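# Mount centrifuge rotor and tighten knob, unless rotor expired

## Task

The date is 11 July 2030. Read the rotor's use-by date on the card attached to the centrifuge. If that date has not yet passed, lower the rotor fully onto the centrifuge drive, then thread the knob onto the top of the shaft, run it down until it sits on the rotor, and tighten it firmly. If the date has passed, do not mount the rotor: leave it standing where it is and place the HOLD block on top of it. In either case the rotor must never be dropped.

## Robot and tools

Robot: two Doosan M1013 arms, left_arm and right_arm, each with a Robotiq 2F-85 two-finger gripper and a wrist camera. There is also a fixed camera, cam_low, on a stand behind the arms. Camera names: cam_low, cam_left_wrist, cam_right_wrist (all 896x504).

Frames. Scene frame: origin at table-top height, midway between the nominal arm bases; +x points out over the table, +z up, left_arm is on the +y side (image left/right does not follow this). Base positions: left_arm at (-0.086, +0.509, 0) m, right_arm at (-0.006, -0.539, 0) m, both almost unrotated. Each gripper's reported end_effector_position (m), quaternion (wxyz) and velocities are in that arm's own base frame. They can be a few cm off. cam_low and the table are in the scene frame. The gripper's fingers point along its +z and close along its y. end_effector_position is the point between the closed pads. A camera block sticks out about 10 cm toward the gripper's +x.

Row layout. Every command row has 18 numbers in one flat list covering both arms. Positions 1-9 are left_arm and 10-18 are right_arm. Each arm's nine are six joint targets, then gripper position, force_limit, speed. Joint order within each arm: elbow, waist, wrist roll, forearm roll, wrist pitch, shoulder. This is the same order used in every result list. Joint numbers are absolute target angles in radians, not offsets. Ranges: elbow -2.792 to 2.792; all other joints -6.283 to 6.283. Targets well past a range end are refused, and slightly past ones are clipped with the note "joint sent to its limit". Gripper numbers are all in [-1, 1]:
- position: +1 is fully open (85 mm); about -0.8 is pads touching; -1 closes until blocked.
- force_limit: sets grip strength.
- speed: about 20 mm/s at -1, 85 at 0, 150 at +1.
A fast close from well open gives roughly 120-245 N per pad. A slow close at -1/-1 gives about 30 N. To keep an arm or gripper unchanged, repeat its current values; 0 is a real command. Joint speed is capped per joint, and gripper speed is capped at 1.8 m/s.

Tools.
- execute_actions(actions, cameras): actions is a list of actions. Each action has up to 15 rows at 1/30 s each; if there are fewer rows, the last one is held. An empty list returns state plus images.
- move(target, speed, blend, stop_force, zero, blocking, cameras): joint-space path to one row or a list of up to 15 rows (10 s in total). speed is in rad/s for the joint with farthest to go: 0.01-3.92, default 0.5. blend is in rad and rounds corners in a list. stop_force is 10-80 N: an arm's path ends when its estimated push against the motion rises that much above its zero. Use it with low speed for touching down. zero (default true) re-zeros first. blocking=false returns early and cannot be combined with stop_force. In a list, keep the gripper numbers the same when using stop_force. Paths do not avoid obstacles or the other arm.
- wait(seconds 0-10).
- stop: brakes a running move.
- zoom_image(camera, region=[x0,y0,x1,y1] in pixels, at most 504x504): use it on the latest image, for example to read the date card.
- clear_fault(arm): left_arm or right_arm, after a reported torque or force fault.
- read_manual(section="licences").
- finished_scene(scene=1): ends the scene for good.

Result lines.
- Joint positions, Joint velocities ("within noise" when still), Joint targets (what the joints are driven toward now) and Tool commands.
- end_effector pose and velocities.
- object_status: 0 moving; 1 blocked while opening; 2 blocked while closing, i.e. holding something; 3 at the requested spot or pads met. To grip, send -1 and check for 2.
- position_measured is in counts: 3 open, 78 ≈ 60 mm, 130 ≈ 40 mm, 180 ≈ 20 mm, 230 closed.
- Joint torques, External joint torques (outside load per joint), Flange force (along gripper x y z, includes held weight).
- "move:" ending: done, off_target, moving, held, fault. limits=held means steps were withheld.
- "joint command not followed" means the clearance check between the arms altered commands.
- MOTOR HOT warns of a coming over-temperature brake lasting 30-60 s.

Faults. An arm stops when contact torque reaches a joint limit (waist and shoulder 299, elbow 140, wrist joints 39.6 N m) or when any outside force reaches 144 N. Then call clear_fault. The arms are stiff, so a target even slightly beyond a firm contact can trip a fault. Approach slowly and use stop_force.

Avoid the following:
- Dropping the rotor or releasing parts while they move.
- Slamming into the centrifuge or other fixed items.
- Hard pressing, or gripping hard on a part that still rests on something.
- Arms or grippers touching each other.
- Letting anything fall off or end up off the table.
- Long stretched-out holds, which heat the motors.
Thinking time lets the scene run, so a running move continues meanwhile. Loose objects may be nudged by outside pushes.

Each tool is called in YAML: its name, and indented under it one key for each argument.

## Session

execute_actions:
  actions: []

Scene clock: 0.00 s.
left_arm: end_effector_position=(+0.7685, -0.4895, +0.3064) position_measured=3 object_status=3 end_effector_quat_wxyz=(+0.053, +0.901, +0.179, +0.393) | right_arm: end_effector_position=(+0.2323, +0.2007, +0.1322) position_measured=3 object_status=3 end_effector_quat_wxyz=(+0.034, +0.840, -0.537, +0.066)
Joint names: [elbow, waist, wrist roll, forearm roll, wrist pitch, shoulder]
Joint positions: left_arm=[1.584 -0.778 1.433 0.891 0.771 0.393] | right_arm=[2.435 0.737 -1.16 -0.18 0.95 -0.205]
Joint velocities: within noise
Joint torques (N m): no reading
External joint torques (N m): no reading
Flange force (N): no reading
Joint targets: left_arm=[1.584 -0.778 1.433 0.891 0.771 0.393] | right_arm=[2.435 0.737 -1.160 -0.180 0.950 -0.205]
Tool commands: left_gripper/position=+1.0 left_gripper/force_limit=+1.0 left_gripper/speed=+1.0 right_gripper/position=+1.0 right_gripper/force_limit=+1.0 right_gripper/speed=+1.0

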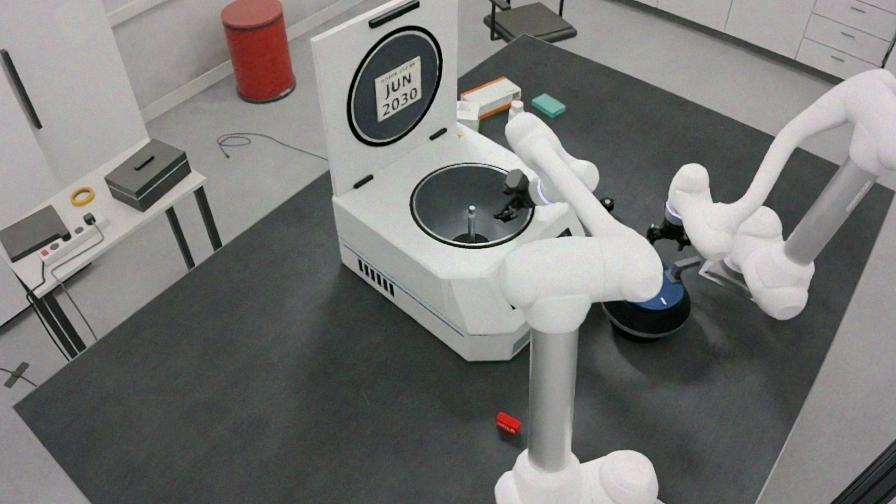

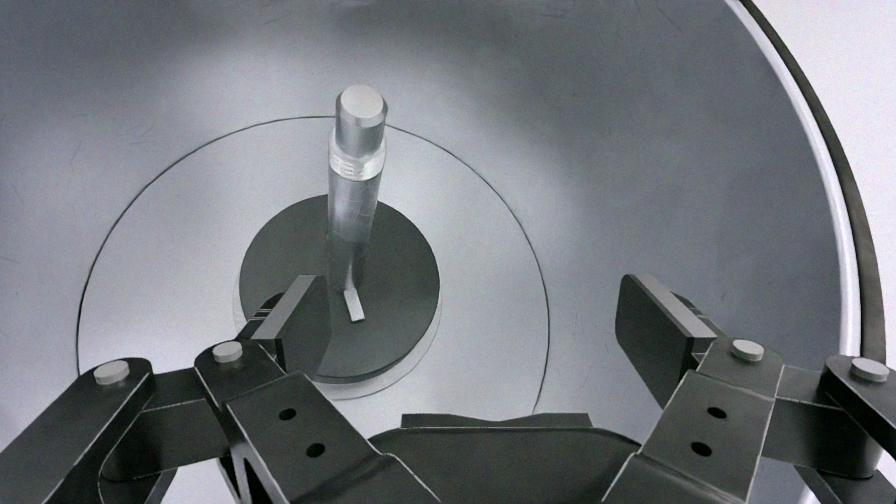

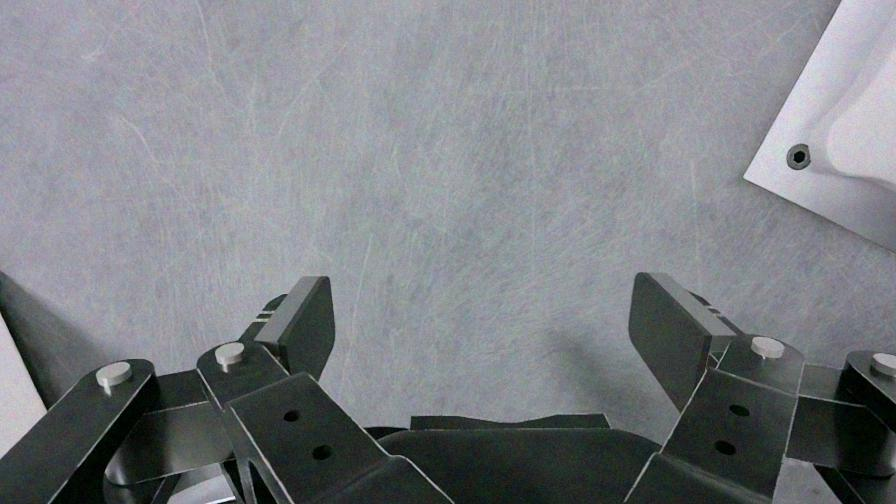

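zoom_image:
  camera: "cam_low"
  region: [340, 40, 460, 140]

zoom_image:
  camera: "cam_low"
  region: [560, 170, 740, 350]

zoom_image:
  camera: "cam_low"
  region: [430, 60, 610, 140]

zoom_image:
  camera: "cam_low"
  region: [480, 400, 540, 440]

zoom_image:
  camera: "cam_left_wrist"
  region: [220, 60, 480, 400]

Scaled by 4.200 from the camera's 896x504 image, which has a finer 1280x720 frame.

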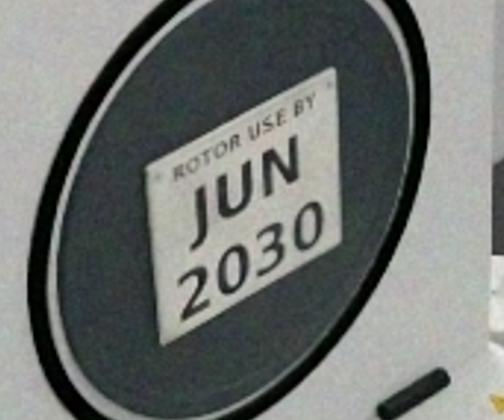

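Scaled by 2.800 from the camera's 896x504 image, which has a finer 1280x720 frame.

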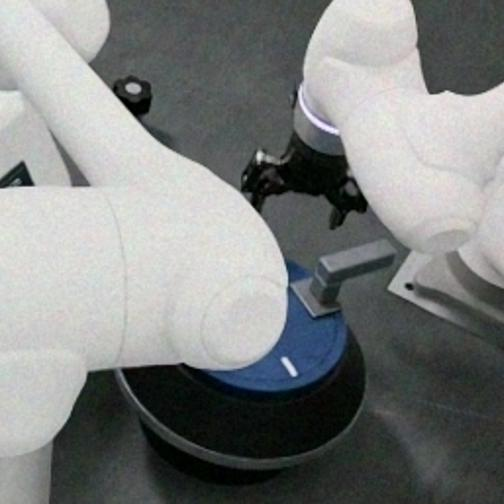

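Scaled by 2.800 from the camera's 896x504 image, which has a finer 1280x720 frame.

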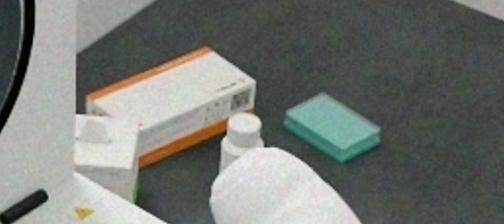

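Scaled by 8.400 from the camera's 896x504 image, which has a finer 1280x720 frame.

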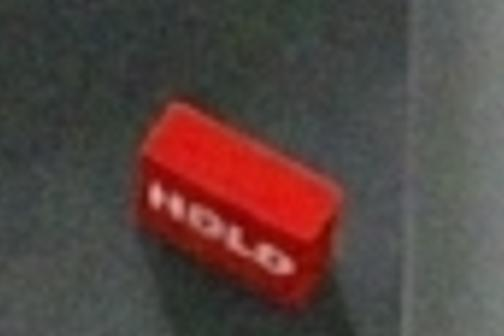

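Scaled by 1.482 from the camera's 896x504 image, which has a finer 1280x720 frame.

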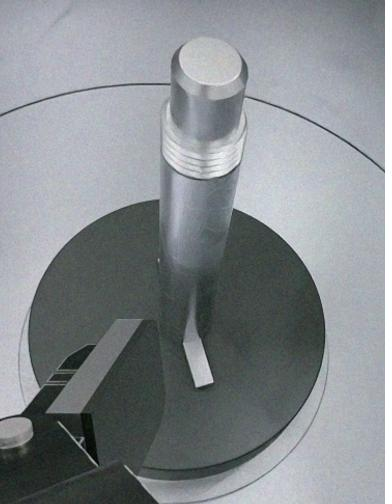

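move:
  target:
    - [1.584,-0.778,1.433,0.891,0.771,0.1,1,1,1,2.25,0.737,-1.16,-0.18,1.2,-0.35,1,1,1]
    - [2.13,-0.6,0.7,0.3,1.2,-0.264,1,1,1,2.082,0.95,-0.3,0,1.3,-0.427,1,1,1]
    - [2.13,-0.188,0,0,1.275,-0.264,1,1,1,2.082,1.1,0,0,1.15,-0.427,1,1,1]
  blend: 0.1
  speed: 0.8
  cameras: ["all"]

Scene clock: 35.07 s.
left_arm: end_effector_position=(+0.3731, -0.0359, +0.3000) position_measured=3 object_status=3 end_effector_quat_wxyz=(+0.000, +0.094, +0.996, +0.000) | right_arm: end_effector_position=(+0.1486, +0.3681, +0.3976) position_measured=3 object_status=3 end_effector_quat_wxyz=(+0.143, -0.515, +0.840, +0.088)
Joint names: [elbow, waist, wrist roll, forearm roll, wrist pitch, shoulder]
Joint positions: left_arm=[2.13 -0.188 0 0 1.275 -0.264] | right_arm=[2.082 1.1 0 0 1.15 -0.427]
Joint torques (N m): left_arm=[-40.48 -0.08 0.21 3.48 -0.05 -11.38] | right_arm=[-44.44 -2.6 -0.27 4.09 -0.73 -2.05]
External joint torques (N m): left_arm=[-0.66 0.08 -0.21 0.72 0.11 -2.03] | right_arm=[1.09 2.47 0.27 0.24 -0.13 2.48]
Flange force (N): left_arm=[2.9 -0.6 -2.3] | right_arm=[-2.6 9.4 3.5]
Joint targets: left_arm=[2.130 -0.188 0.000 0.000 1.275 -0.264] | right_arm=[2.082 1.100 0.000 0.000 1.150 -0.427]
move: done
camera_calibration:
cam_left_wrist: T_world_to_cam=[[0.177949, 0.983936, 0.0142625, -0.0305897], [0.916252, -0.17096, 0.362291, -0.442441], [0.358909, -0.0514012, -0.931956, 0.270708], [0, 0, 0, 1]] pos_world=[0.313672, -0.0316266, 0.413016]
cam_right_wrist: T_world_to_cam=[[-0.881241, 0.472541, 0.0109532, -0.0415423], [0.375769, 0.686337, 0.622687, -0.536649], [0.286727, 0.552853, -0.782395, 0.195135], [0, 0, 0, 1]] pos_world=[0.109097, 0.280072, 0.487292]

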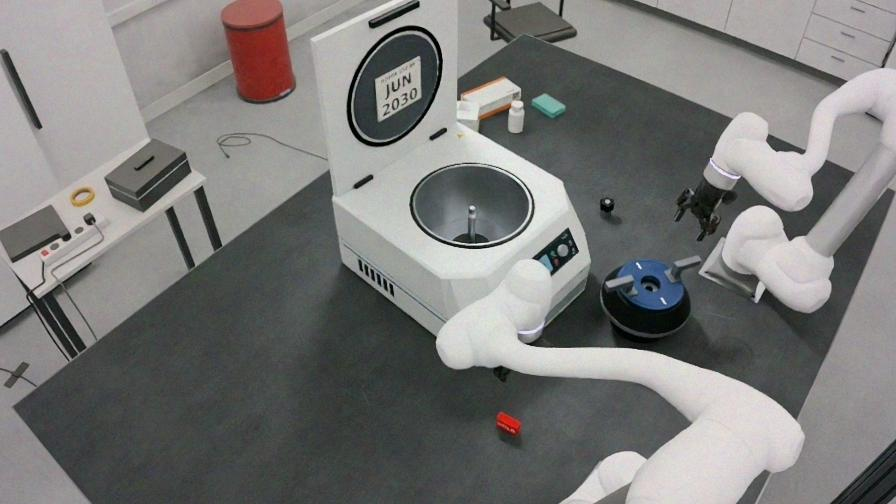

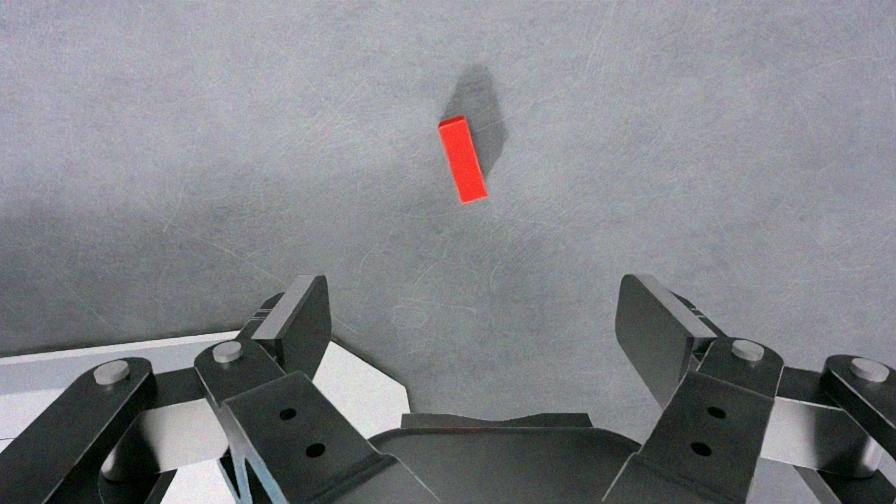

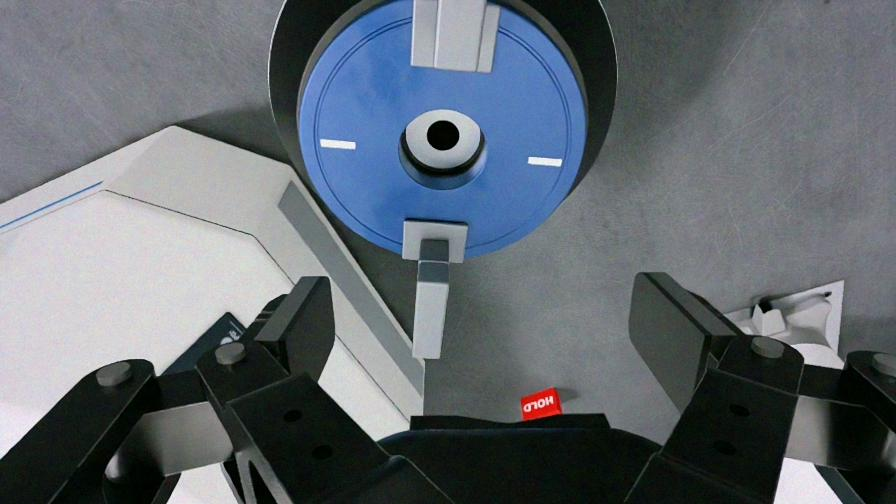

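zoom_image:
  camera: "cam_left_wrist"
  region: [420, 50, 520, 220]

zoom_image:
  camera: "cam_low"
  region: [490, 400, 530, 440]

zoom_image:
  camera: "cam_low"
  region: [590, 240, 710, 350]

zoom_image:
  camera: "cam_right_wrist"
  region: [510, 380, 580, 425]

zoom_image:
  camera: "cam_right_wrist"
  region: [260, 0, 620, 370]

Scaled by 2.965 from the camera's 896x504 image, which has a finer 1280x720 frame.

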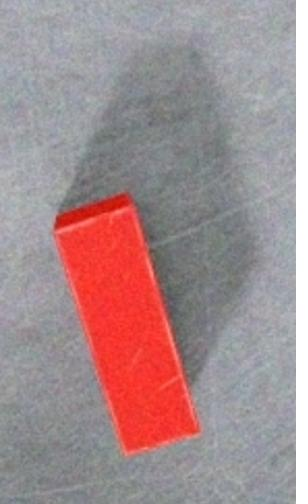

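Scaled by 12.600 from the camera's 896x504 image, which has a finer 1280x720 frame.

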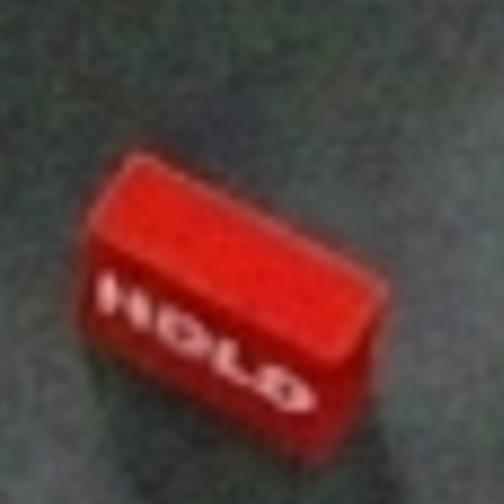

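Scaled by 4.200 from the camera's 896x504 image, which has a finer 1280x720 frame.

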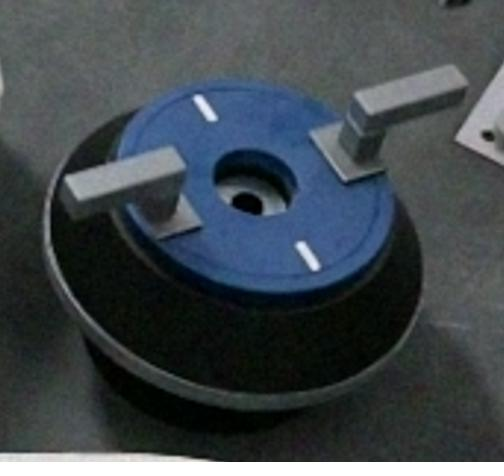

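Scaled by 7.200 from the camera's 896x504 image, which has a finer 1280x720 frame.

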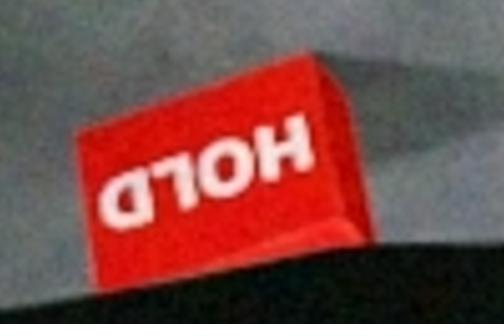

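Scaled by 1.362 from the camera's 896x504 image, which has a finer 1280x720 frame.

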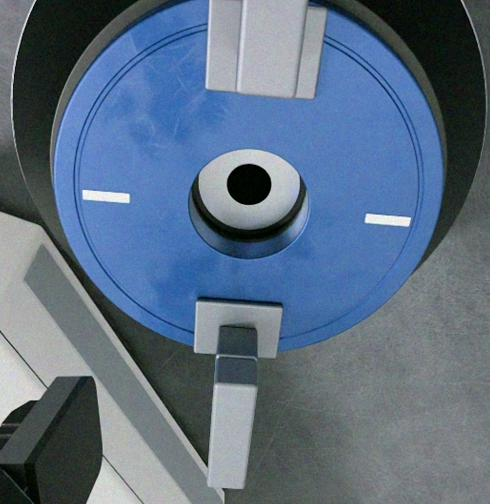

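move:
  target: [2.3593,-0.1556,-0.266,0,0.8399,-0.0576,1,1,1,2.082,-0.2,0,0,1.3,-0.427,1,1,1]
  speed: 0.8
  cameras: ["all"]

Scene clock: 66.40 s.
left_arm: end_effector_position=(+0.3813, -0.0249, +0.1100) position_measured=3 object_status=3 end_effector_quat_wxyz=(+0.000, -0.055, +0.998, +0.000) | right_arm: end_effector_position=(+0.3536, -0.0364, +0.3864) position_measured=3 object_status=3 end_effector_quat_wxyz=(+0.093, +0.099, +0.991, -0.009)
Joint names: [elbow, waist, wrist roll, forearm roll, wrist pitch, shoulder]
Joint positions: left_arm=[2.359 -0.156 -0.266 0 0.84 -0.058] | right_arm=[2.082 -0.2 0 0 1.3 -0.427]
Joint torques (N m): left_arm=[-31.23 -0.54 0.25 2.6 -0.02 -23.78] | right_arm=[-44.14 -3.12 -0.28 4.13 -0.29 -1.48]
External joint torques (N m): left_arm=[-0.74 0.6 -0.25 0.65 0.08 -1.99] | right_arm=[1.23 3.01 0.28 0.2 -0.16 2.24]
Flange force (N): left_arm=[2.0 1.3 -4.0] | right_arm=[-2.5 11.2 3.3]
Joint targets: left_arm=[2.359 -0.156 -0.266 0.000 0.840 -0.058] | right_arm=[2.082 -0.200 0.000 0.000 1.300 -0.427]
move: done
camera_calibration:
cam_left_wrist: T_world_to_cam=[[-0.119188, 0.992769, 0.0143079, 0.0733694], [0.926235, 0.105987, 0.361739, -0.376069], [0.357606, 0.0563674, -0.93217, 0.0944311], [0, 0, 0, 1]] pos_world=[0.323304, -0.0383032, 0.223015]
cam_right_wrist: T_world_to_cam=[[0.220834, 0.975282, 0.00762934, -0.0397367], [0.844467, -0.195116, 0.498803, -0.478958], [0.487962, -0.10371, -0.866682, 0.288748], [0, 0, 0, 1]] pos_world=[0.272341, -0.0247516, 0.489462]

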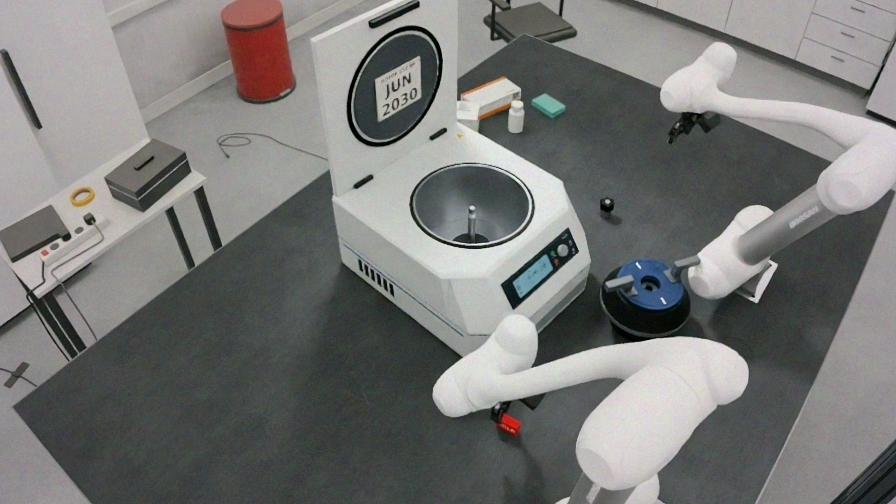

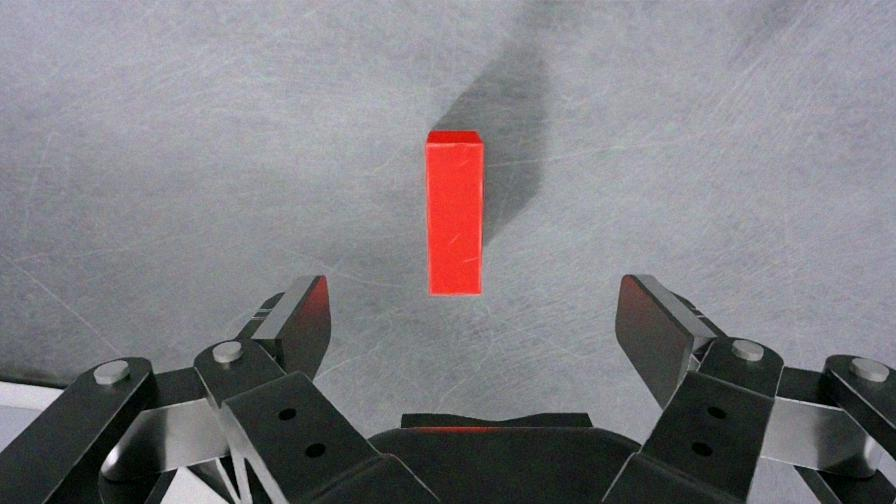

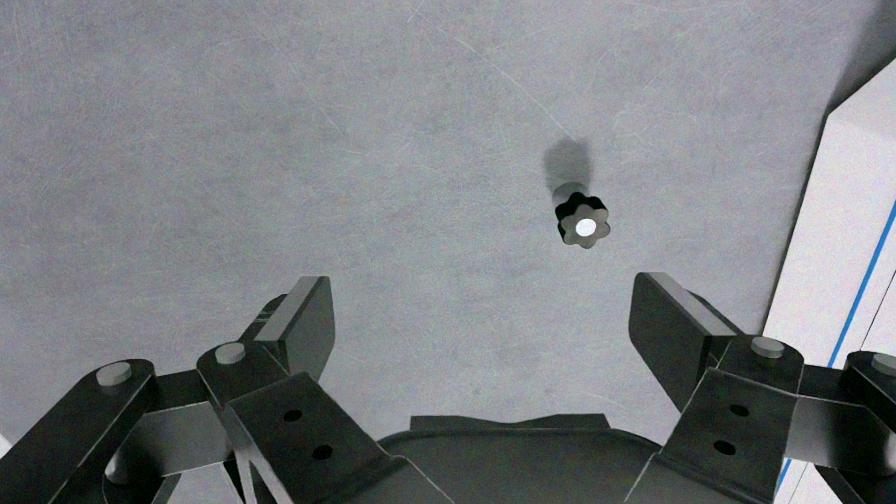

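move:
  target: [2.4338,-0.1556,-0.266,0,0.6129,0.0949,1,1,1,2.082,-0.2,0,0,1.3,-0.427,1,1,1]
  speed: 0.12
  stop_force: 15
  cameras: ["all"]

Scene clock: 73.63 s.
left_arm: end_effector_position=(+0.3811, -0.0249, +0.0241) position_measured=3 object_status=3 end_effector_quat_wxyz=(+0.000, -0.055, +0.998, +0.000) | right_arm: end_effector_position=(+0.3536, -0.0365, +0.3864) position_measured=3 object_status=3 end_effector_quat_wxyz=(+0.093, +0.099, +0.991, -0.009)
Joint names: [elbow, waist, wrist roll, forearm roll, wrist pitch, shoulder]
Joint positions: left_arm=[2.434 -0.156 -0.266 0 0.613 0.095] | right_arm=[2.082 -0.2 0 0 1.3 -0.427]
Joint torques (N m): left_arm=[-24.12 -0.33 0.23 1.87 -0.04 -32.88] | right_arm=[-43.97 -4.25 -0.3 4.11 -0.27 -1.56]
External joint torques (N m): left_arm=[-0.64 0.29 -0.23 0.65 0.1 -1.56] | right_arm=[1.01 4.18 0.3 0.22 -0.18 2.01]
Flange force (N): left_arm=[1.1 0.4 -3.9] | right_arm=[-2.4 15.1 2.9]
Joint targets: left_arm=[2.434 -0.156 -0.266 0.000 0.613 0.095] | right_arm=[2.082 -0.200 0.000 0.000 1.300 -0.427]
move: done
camera_calibration:
cam_left_wrist: T_world_to_cam=[[-0.11928, 0.992758, 0.0142729, 0.0745094], [0.926224, 0.106086, 0.361739, -0.344814], [0.357605, 0.0563683, -0.93217, 0.0144242], [0, 0, 0, 1]] pos_world=[0.323104, -0.0382031, 0.137115]
cam_right_wrist: T_world_to_cam=[[0.220982, 0.975248, 0.00760635, -0.0397669], [0.844431, -0.195231, 0.498819, -0.478959], [0.487958, -0.103807, -0.866673, 0.288743], [0, 0, 0, 1]] pos_world=[0.272342, -0.0247515, 0.489462]

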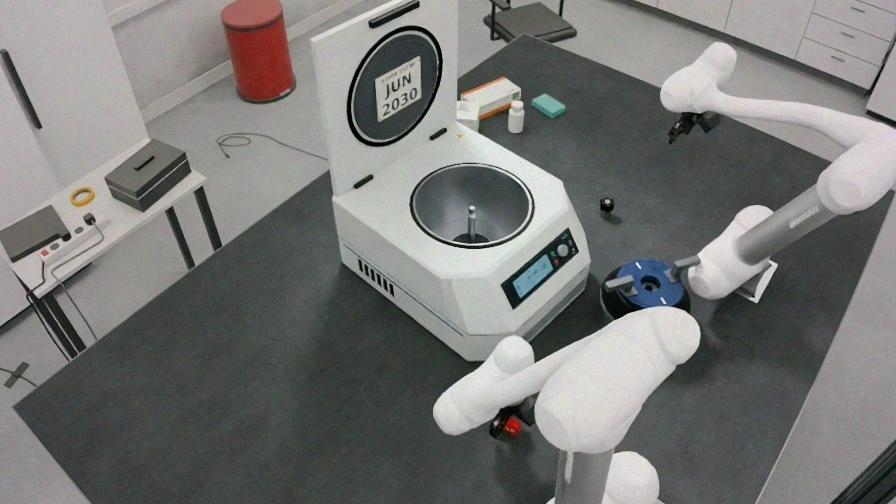

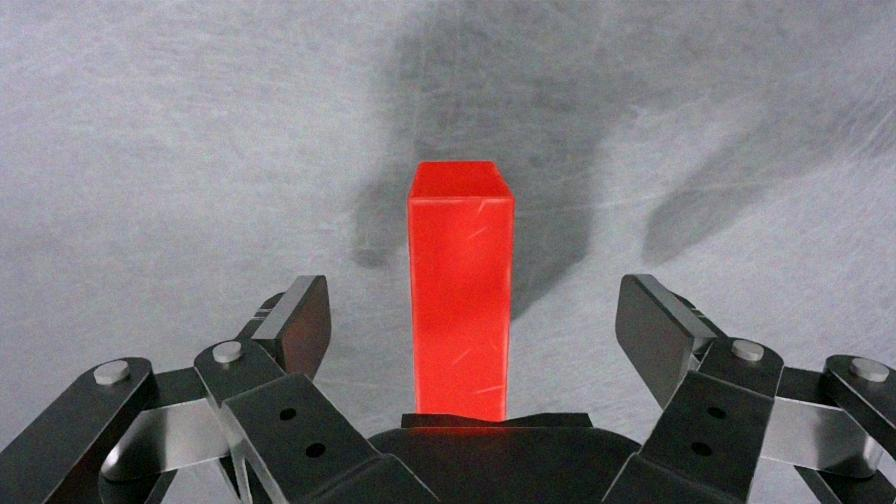

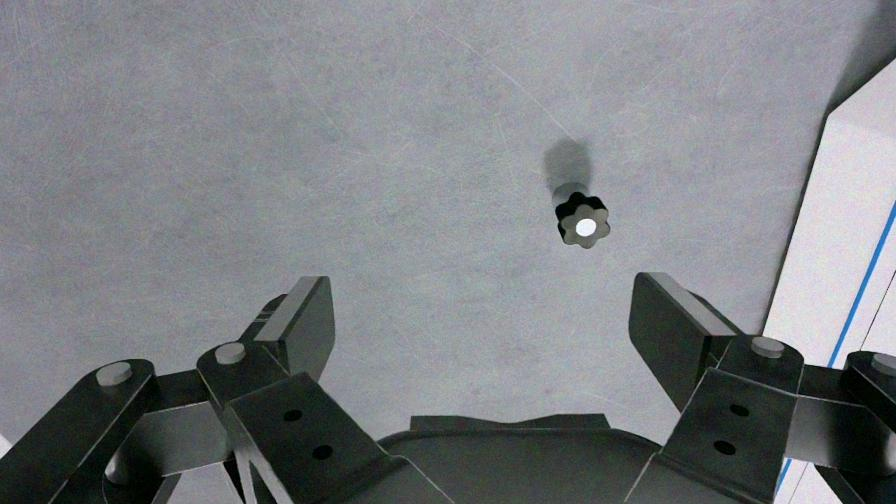

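move:
  target: [2.4338,-0.1556,-0.266,0,0.6129,0.0949,-1,-0.9,-1,2.082,-0.2,0,0,1.3,-0.427,1,1,1]
  speed: 0.12
  cameras: ["cam_left_wrist"]

Scene clock: 78.77 s.
left_arm: end_effector_position=(+0.3811, -0.0249, +0.0241) position_measured=176 object_status=2 end_effector_quat_wxyz=(+0.000, -0.055, +0.998, +0.000) | right_arm: end_effector_position=(+0.3536, -0.0365, +0.3864) position_measured=3 object_status=3 end_effector_quat_wxyz=(+0.093, +0.099, +0.991, -0.009)
Joint names: [elbow, waist, wrist roll, forearm roll, wrist pitch, shoulder]
Joint positions: left_arm=[2.434 -0.156 -0.266 0 0.613 0.095] | right_arm=[2.082 -0.2 0 0 1.3 -0.427]
Joint torques (N m): left_arm=[-20.05 -0.4 0.2 1.89 -0.16 -27.37] | right_arm=[-44.01 -4.31 -0.31 4.13 -0.3 -1.71]
External joint torques (N m): left_arm=[-4.66 0.48 -0.2 0.63 0.23 -7.17] | right_arm=[1.05 4.26 0.31 0.2 -0.15 2.13]
Flange force (N): left_arm=[2.1 1.1 -18.5] | right_arm=[-2.5 15.4 2.9]
Joint targets: left_arm=[2.434 -0.156 -0.266 0.000 0.613 0.095] | right_arm=[2.082 -0.200 0.000 0.000 1.300 -0.427]
move: done
camera_calibration:
cam_left_wrist: T_world_to_cam=[[-0.119188, 0.992769, 0.0143079, 0.0744753], [0.926235, 0.105987, 0.361739, -0.344821], [0.357606, 0.0563674, -0.93217, 0.0144236], [0, 0, 0, 1]] pos_world=[0.323104, -0.0382032, 0.137115]
Images, in order (width x height): cam_left_wrist 896x504.

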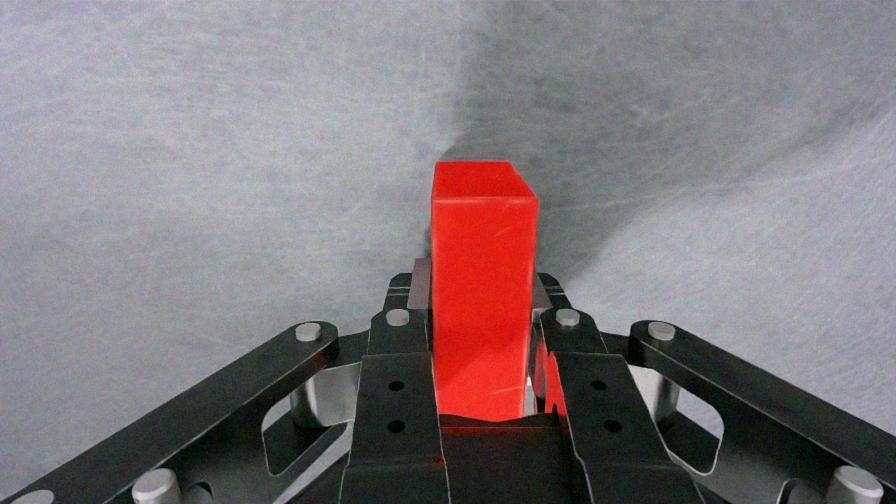

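move:
  target:
    - [2.1917,-0.1556,-0.266,0,1.1672,-0.2173,-1,-0.9,-1,2.082,-0.2,0,0,1.3,-0.427,1,1,1]
    - [2.1917,-1.2,0.7,0,1.1672,-0.2173,-1,-0.9,-1,2.082,-0.2,0,0,1.3,-0.427,1,1,1]
    - [1.7182,-1.2737,0.827,0,1.2841,0.1393,-1,-0.9,-1,2.082,-0.2,0,0,1.3,-0.427,1,1,1]
  speed: [0.4,0.7,0.5]
  blend: 0.08
  cameras: ["all"]

Scene clock: 93.53 s.
left_arm: end_effector_position=(+0.2152, -0.5848, +0.3201) position_measured=176 object_status=2 end_effector_quat_wxyz=(+0.000, +0.868, +0.497, +0.000) | right_arm: end_effector_position=(+0.3536, -0.0365, +0.3864) position_measured=3 object_status=3 end_effector_quat_wxyz=(+0.093, +0.099, +0.991, -0.009)
Joint names: [elbow, waist, wrist roll, forearm roll, wrist pitch, shoulder]
Joint positions: left_arm=[1.718 -1.274 0.827 0 1.284 0.139] | right_arm=[2.082 -0.2 0 0 1.3 -0.427]
Joint torques (N m): left_arm=[-40.55 -0.27 0.18 3.5 -0.05 -53.48] | right_arm=[-44.05 -4.41 -0.28 4.12 -0.28 -1.38]
External joint torques (N m): left_arm=[-0.56 0.47 -0.18 0.74 0.11 -2.56] | right_arm=[1.14 4.29 0.28 0.21 -0.17 2.09]
Flange force (N): left_arm=[2.2 -2.0 -2.1] | right_arm=[-2.3 15.5 3.1]
Joint targets: left_arm=[1.718 -1.274 0.827 0.000 1.284 0.139] | right_arm=[2.082 -0.200 0.000 0.000 1.300 -0.427]
move: done
camera_calibration:
cam_left_wrist: T_world_to_cam=[[0.867353, -0.497489, 0.0142634, -0.477311], [-0.46831, -0.806108, 0.361767, -0.472298], [-0.168477, -0.320459, -0.932159, 0.274036], [0, 0, 0, 1]] pos_world=[0.238984, -0.530363, 0.433115]
cam_right_wrist: T_world_to_cam=[[0.220982, 0.975248, 0.00760635, -0.0397669], [0.844431, -0.195231, 0.498819, -0.478959], [0.487958, -0.103807, -0.866673, 0.288743], [0, 0, 0, 1]] pos_world=[0.272342, -0.0247515, 0.489462]

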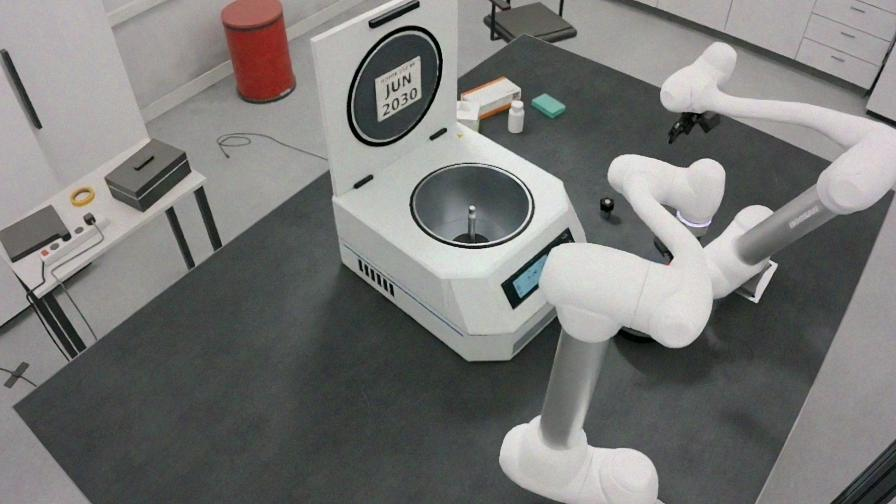

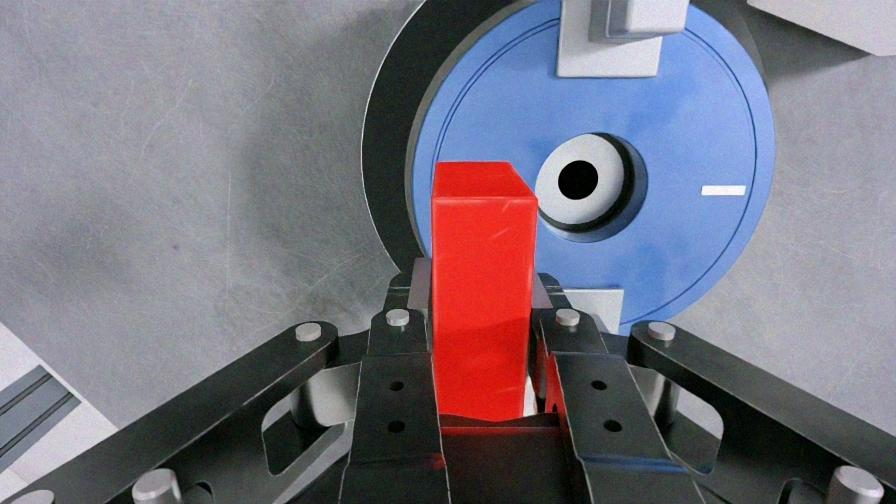

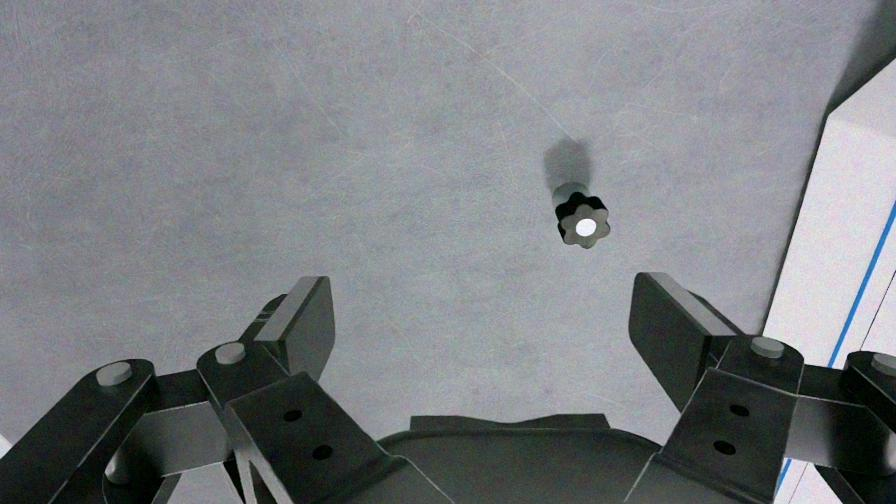

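move:
  target: [1.8029,-1.2594,0.841,0,1.1346,0.2041,-1,-0.9,-1,2.082,-0.2,0,0,1.3,-0.427,1,1,1]
  speed: 0.15
  cameras: ["cam_left_wrist"]

move:
  target: [1.8593,-1.2594,0.841,0,1.0352,0.2471,-1,-0.9,-1,2.082,-0.2,0,0,1.3,-0.427,1,1,1]
  speed: 0.02
  stop_force: 10
  cameras: ["cam_left_wrist"]

Scene clock: 102.83 s.
left_arm: end_effector_position=(+0.2266, -0.5913, +0.2351) position_measured=176 object_status=2 end_effector_quat_wxyz=(+0.000, +0.868, +0.497, +0.000) | right_arm: end_effector_position=(+0.3536, -0.0365, +0.3864) position_measured=3 object_status=3 end_effector_quat_wxyz=(+0.093, +0.099, +0.991, -0.009)
Joint names: [elbow, waist, wrist roll, forearm roll, wrist pitch, shoulder]
Joint positions: left_arm=[1.803 -1.259 0.841 0 1.135 0.204] | right_arm=[2.082 -0.2 0 0 1.3 -0.427]
Joint torques (N m): left_arm=[-38.42 0 0.23 3.26 -0.07 -59.56] | right_arm=[-44 -4.39 -0.27 4.14 -0.3 -1.41]
External joint torques (N m): left_arm=[-0.48 0.33 -0.23 0.76 0.12 -0.98] | right_arm=[1.05 4.34 0.27 0.19 -0.16 2.07]
Flange force (N): left_arm=[0.5 -0.3 -1.4] | right_arm=[-2.4 15.6 2.9]
Joint targets: left_arm=[1.803 -1.259 0.841 0.000 1.135 0.204] | right_arm=[2.082 -0.200 0.000 0.000 1.300 -0.427]
move: done
camera_calibration:
cam_left_wrist: T_world_to_cam=[[0.86748, -0.497266, 0.0143127, -0.489237], [-0.468112, -0.806209, 0.361799, -0.441517], [-0.168371, -0.320553, -0.932146, 0.194575], [0, 0, 0, 1]] pos_world=[0.250485, -0.536863, 0.348115]
Images, in order (width x height): cam_left_wrist 896x504.

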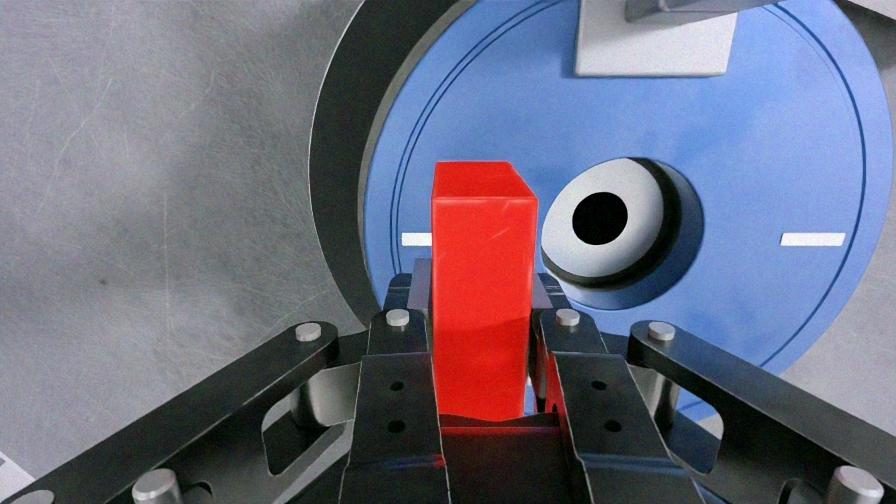

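Scene clock: 106.30 s.
left_arm: end_effector_position=(+0.2268, -0.5920, +0.2030) position_measured=176 object_status=2 end_effector_quat_wxyz=(+0.000, +0.868, +0.497, +0.000) | right_arm: end_effector_position=(+0.3536, -0.0365, +0.3864) position_measured=3 object_status=3 end_effector_quat_wxyz=(+0.093, +0.099, +0.991, -0.009)
Joint names: [elbow, waist, wrist roll, forearm roll, wrist pitch, shoulder]
Joint positions: left_arm=[1.836 -1.259 0.841 0 1.077 0.229] | right_arm=[2.082 -0.2 0 0 1.3 -0.427]
Joint torques (N m): left_arm=[-28.48 0.07 0.23 3.27 -0.97 -47.33] | right_arm=[-44.09 -4.32 -0.29 4.12 -0.27 -1.7]
External joint torques (N m): left_arm=[-9.18 0.14 -0.23 0.62 1.02 -14.55] | right_arm=[1.15 4.27 0.29 0.21 -0.18 2.27]
Flange force (N): left_arm=[2.2 -2.9 -22.7] | right_arm=[-2.6 15.4 3.2]
Joint targets: left_arm=[1.836 -1.259 0.841 0.000 1.077 0.229] | right_arm=[2.082 -0.200 0.000 0.000 1.300 -0.427]
move: contact (left_arm); left_arm: the wrist pitch is farthest, 0.042 rad from its target
camera_calibration:
cam_left_wrist: T_world_to_cam=[[0.867489, -0.497249, 0.0143591, -0.489307], [-0.468098, -0.806183, 0.361874, -0.430388], [-0.168366, -0.320644, -0.932116, 0.164403], [0, 0, 0, 1]] pos_world=[0.250685, -0.537564, 0.316015]
Images, in order (width x height): cam_left_wrist 896x504.

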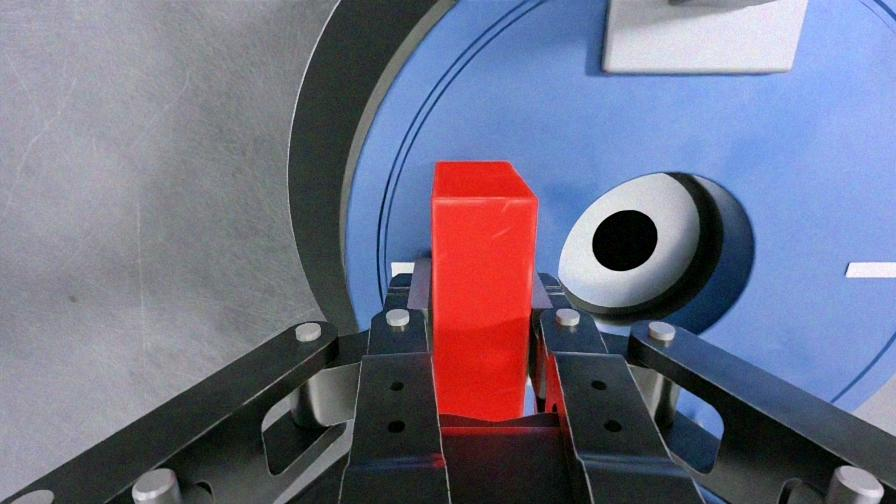

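move:
  target:
    - [1.835,-1.2594,0.841,0,1.0788,0.2282,-1,-0.9,-1,2.082,-0.2,0,0,1.3,-0.427,1,1,1]
    - [1.835,-1.2594,0.841,0,1.0788,0.2282,0,-0.9,-1,2.082,-0.2,0,0,1.3,-0.427,1,1,1]
  speed: 0.05
  cameras: ["cam_left_wrist"]

Scene clock: 111.50 s.
left_arm: end_effector_position=(+0.2267, -0.5917, +0.2038) position_measured=128 object_status=0 end_effector_quat_wxyz=(+0.000, +0.868, +0.497, +0.000) | right_arm: end_effector_position=(+0.3536, -0.0365, +0.3864) position_measured=3 object_status=3 end_effector_quat_wxyz=(+0.093, +0.099, +0.991, -0.009)
Joint names: [elbow, waist, wrist roll, forearm roll, wrist pitch, shoulder]
Joint positions: left_arm=[1.835 -1.259 0.841 0 1.079 0.228] | right_arm=[2.082 -0.2 0 0 1.3 -0.427]
Joint torques (N m): left_arm=[-37.21 0 0.25 3.16 -0.01 -60.63] | right_arm=[-44.04 -4.33 -0.26 4.16 -0.26 -1.45]
External joint torques (N m): left_arm=[-0.56 0.35 -0.25 0.75 0.06 -1.24] | right_arm=[1.1 4.27 0.26 0.17 -0.2 2.03]
Flange force (N): left_arm=[0.6 -0.5 -1.7] | right_arm=[-2.3 15.3 3.0]
Joint targets: left_arm=[1.835 -1.259 0.841 0.000 1.079 0.228] | right_arm=[2.082 -0.200 0.000 0.000 1.300 -0.427]
move: done
camera_calibration:
cam_left_wrist: T_world_to_cam=[[0.86747, -0.497294, 0.0139635, -0.488976], [-0.468093, -0.806384, 0.361433, -0.430449], [-0.168478, -0.320068, -0.932294, 0.165621], [0, 0, 0, 1]] pos_world=[0.250585, -0.537262, 0.316814]
Images, in order (width x height): cam_left_wrist 896x504.

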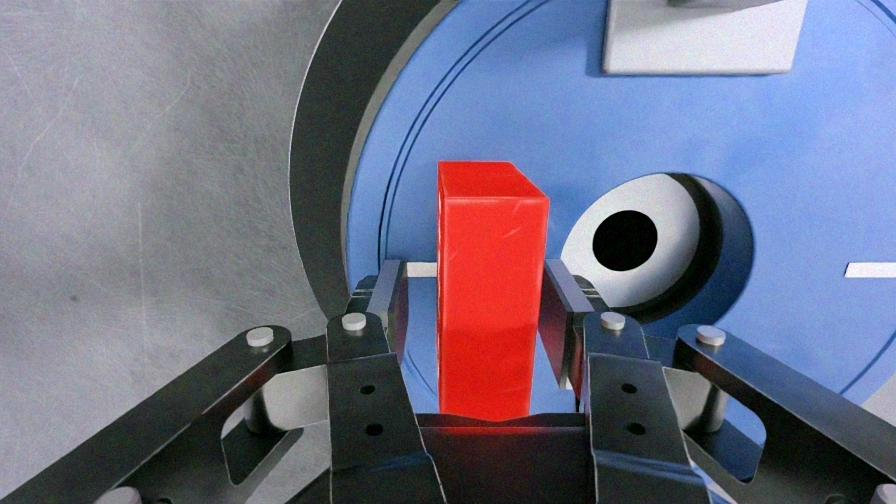

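move:
  target:
    - [1.835,-1.2594,0.841,0,1.0788,0.2282,0.35,-0.9,-1,2.082,-0.2,0,0,1.3,-0.427,1,1,1]
    - [1.8029,-1.2594,0.841,0,1.1346,0.2041,0.35,-0.9,-1,2.082,-0.2,0,0,1.3,-0.427,1,1,1]
    - [1.6999,-1.2594,0.841,0,1.2866,0.1551,0.35,-0.9,-1,2.082,-0.2,0,0,1.3,-0.427,1,1,1]
  speed: [0.1,0.1,0.3]
  blend: [0,0.02,0]
  cameras: ["all"]

Scene clock: 117.90 s.
left_arm: end_effector_position=(+0.2266, -0.5914, +0.3199) position_measured=85 object_status=3 end_effector_quat_wxyz=(+0.000, +0.868, +0.497, +0.000) | right_arm: end_effector_position=(+0.3536, -0.0365, +0.3864) position_measured=3 object_status=3 end_effector_quat_wxyz=(+0.093, +0.099, +0.991, -0.009)
Joint names: [elbow, waist, wrist roll, forearm roll, wrist pitch, shoulder]
Joint positions: left_arm=[1.7 -1.259 0.841 0 1.287 0.155] | right_arm=[2.082 -0.2 0 0 1.3 -0.427]
Joint torques (N m): left_arm=[-40.65 -0.11 0.22 3.57 -0.04 -56.56] | right_arm=[-43.85 -4.43 -0.3 4.11 -0.27 -1.49]
External joint torques (N m): left_arm=[-0.45 0.42 -0.22 0.68 0.1 -1.15] | right_arm=[0.9 4.38 0.3 0.23 -0.18 2.15]
Flange force (N): left_arm=[0.8 -0.5 -1.3] | right_arm=[-2.8 15.8 2.8]
Joint targets: left_arm=[1.700 -1.259 0.841 0.000 1.287 0.155] | right_arm=[2.082 -0.200 0.000 0.000 1.300 -0.427]
move: done
camera_calibration:
cam_left_wrist: T_world_to_cam=[[0.867486, -0.497258, 0.0142019, -0.4904], [-0.468103, -0.806296, 0.361615, -0.472166], [-0.168365, -0.320344, -0.932219, 0.273763], [0, 0, 0, 1]] pos_world=[0.250485, -0.536863, 0.432914]
cam_right_wrist: T_world_to_cam=[[0.220982, 0.975248, 0.00760635, -0.0397669], [0.844431, -0.195231, 0.498819, -0.478959], [0.487958, -0.103807, -0.866673, 0.288743], [0, 0, 0, 1]] pos_world=[0.272342, -0.0247515, 0.489462]

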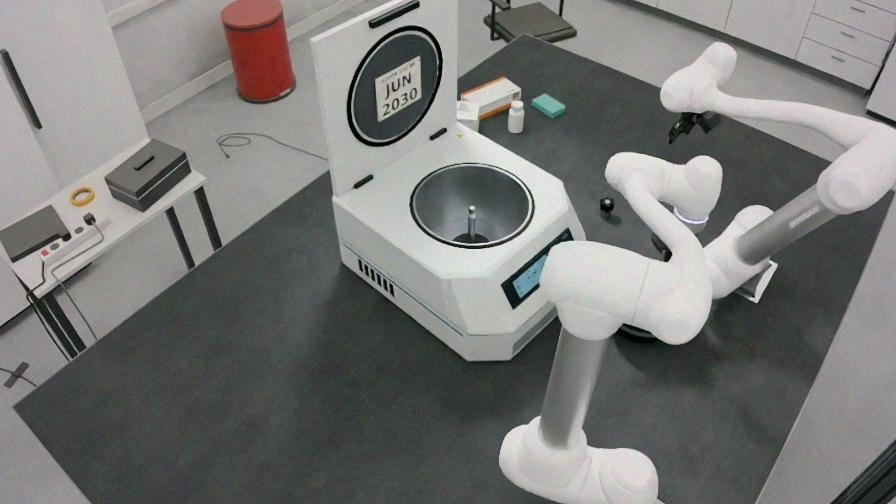

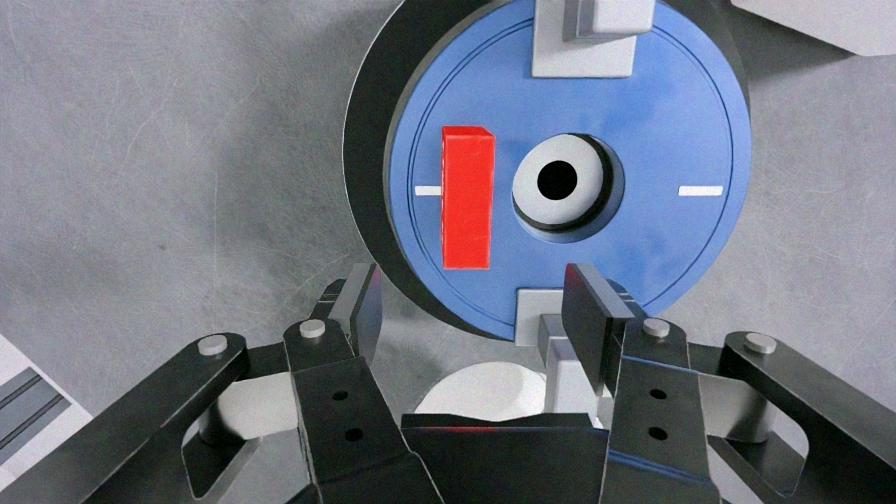

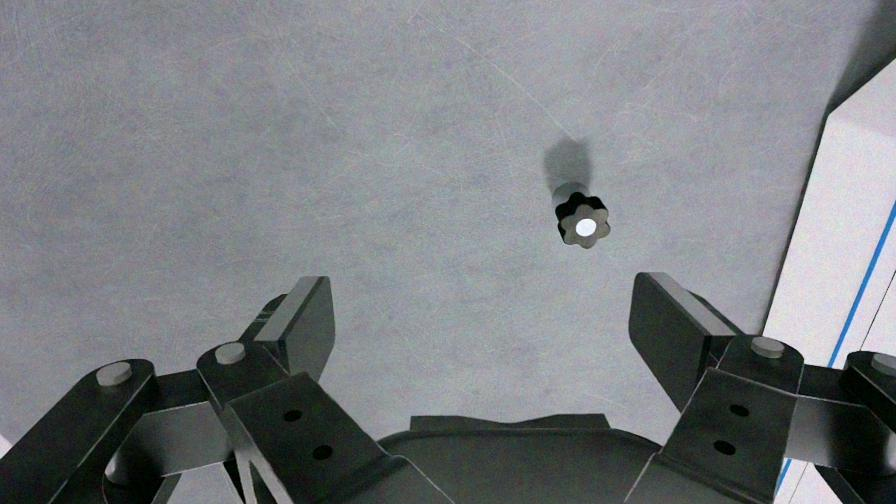

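Block sits flat on the rotor, arms clear.

finished_scene:

The scene is finished: the task was done.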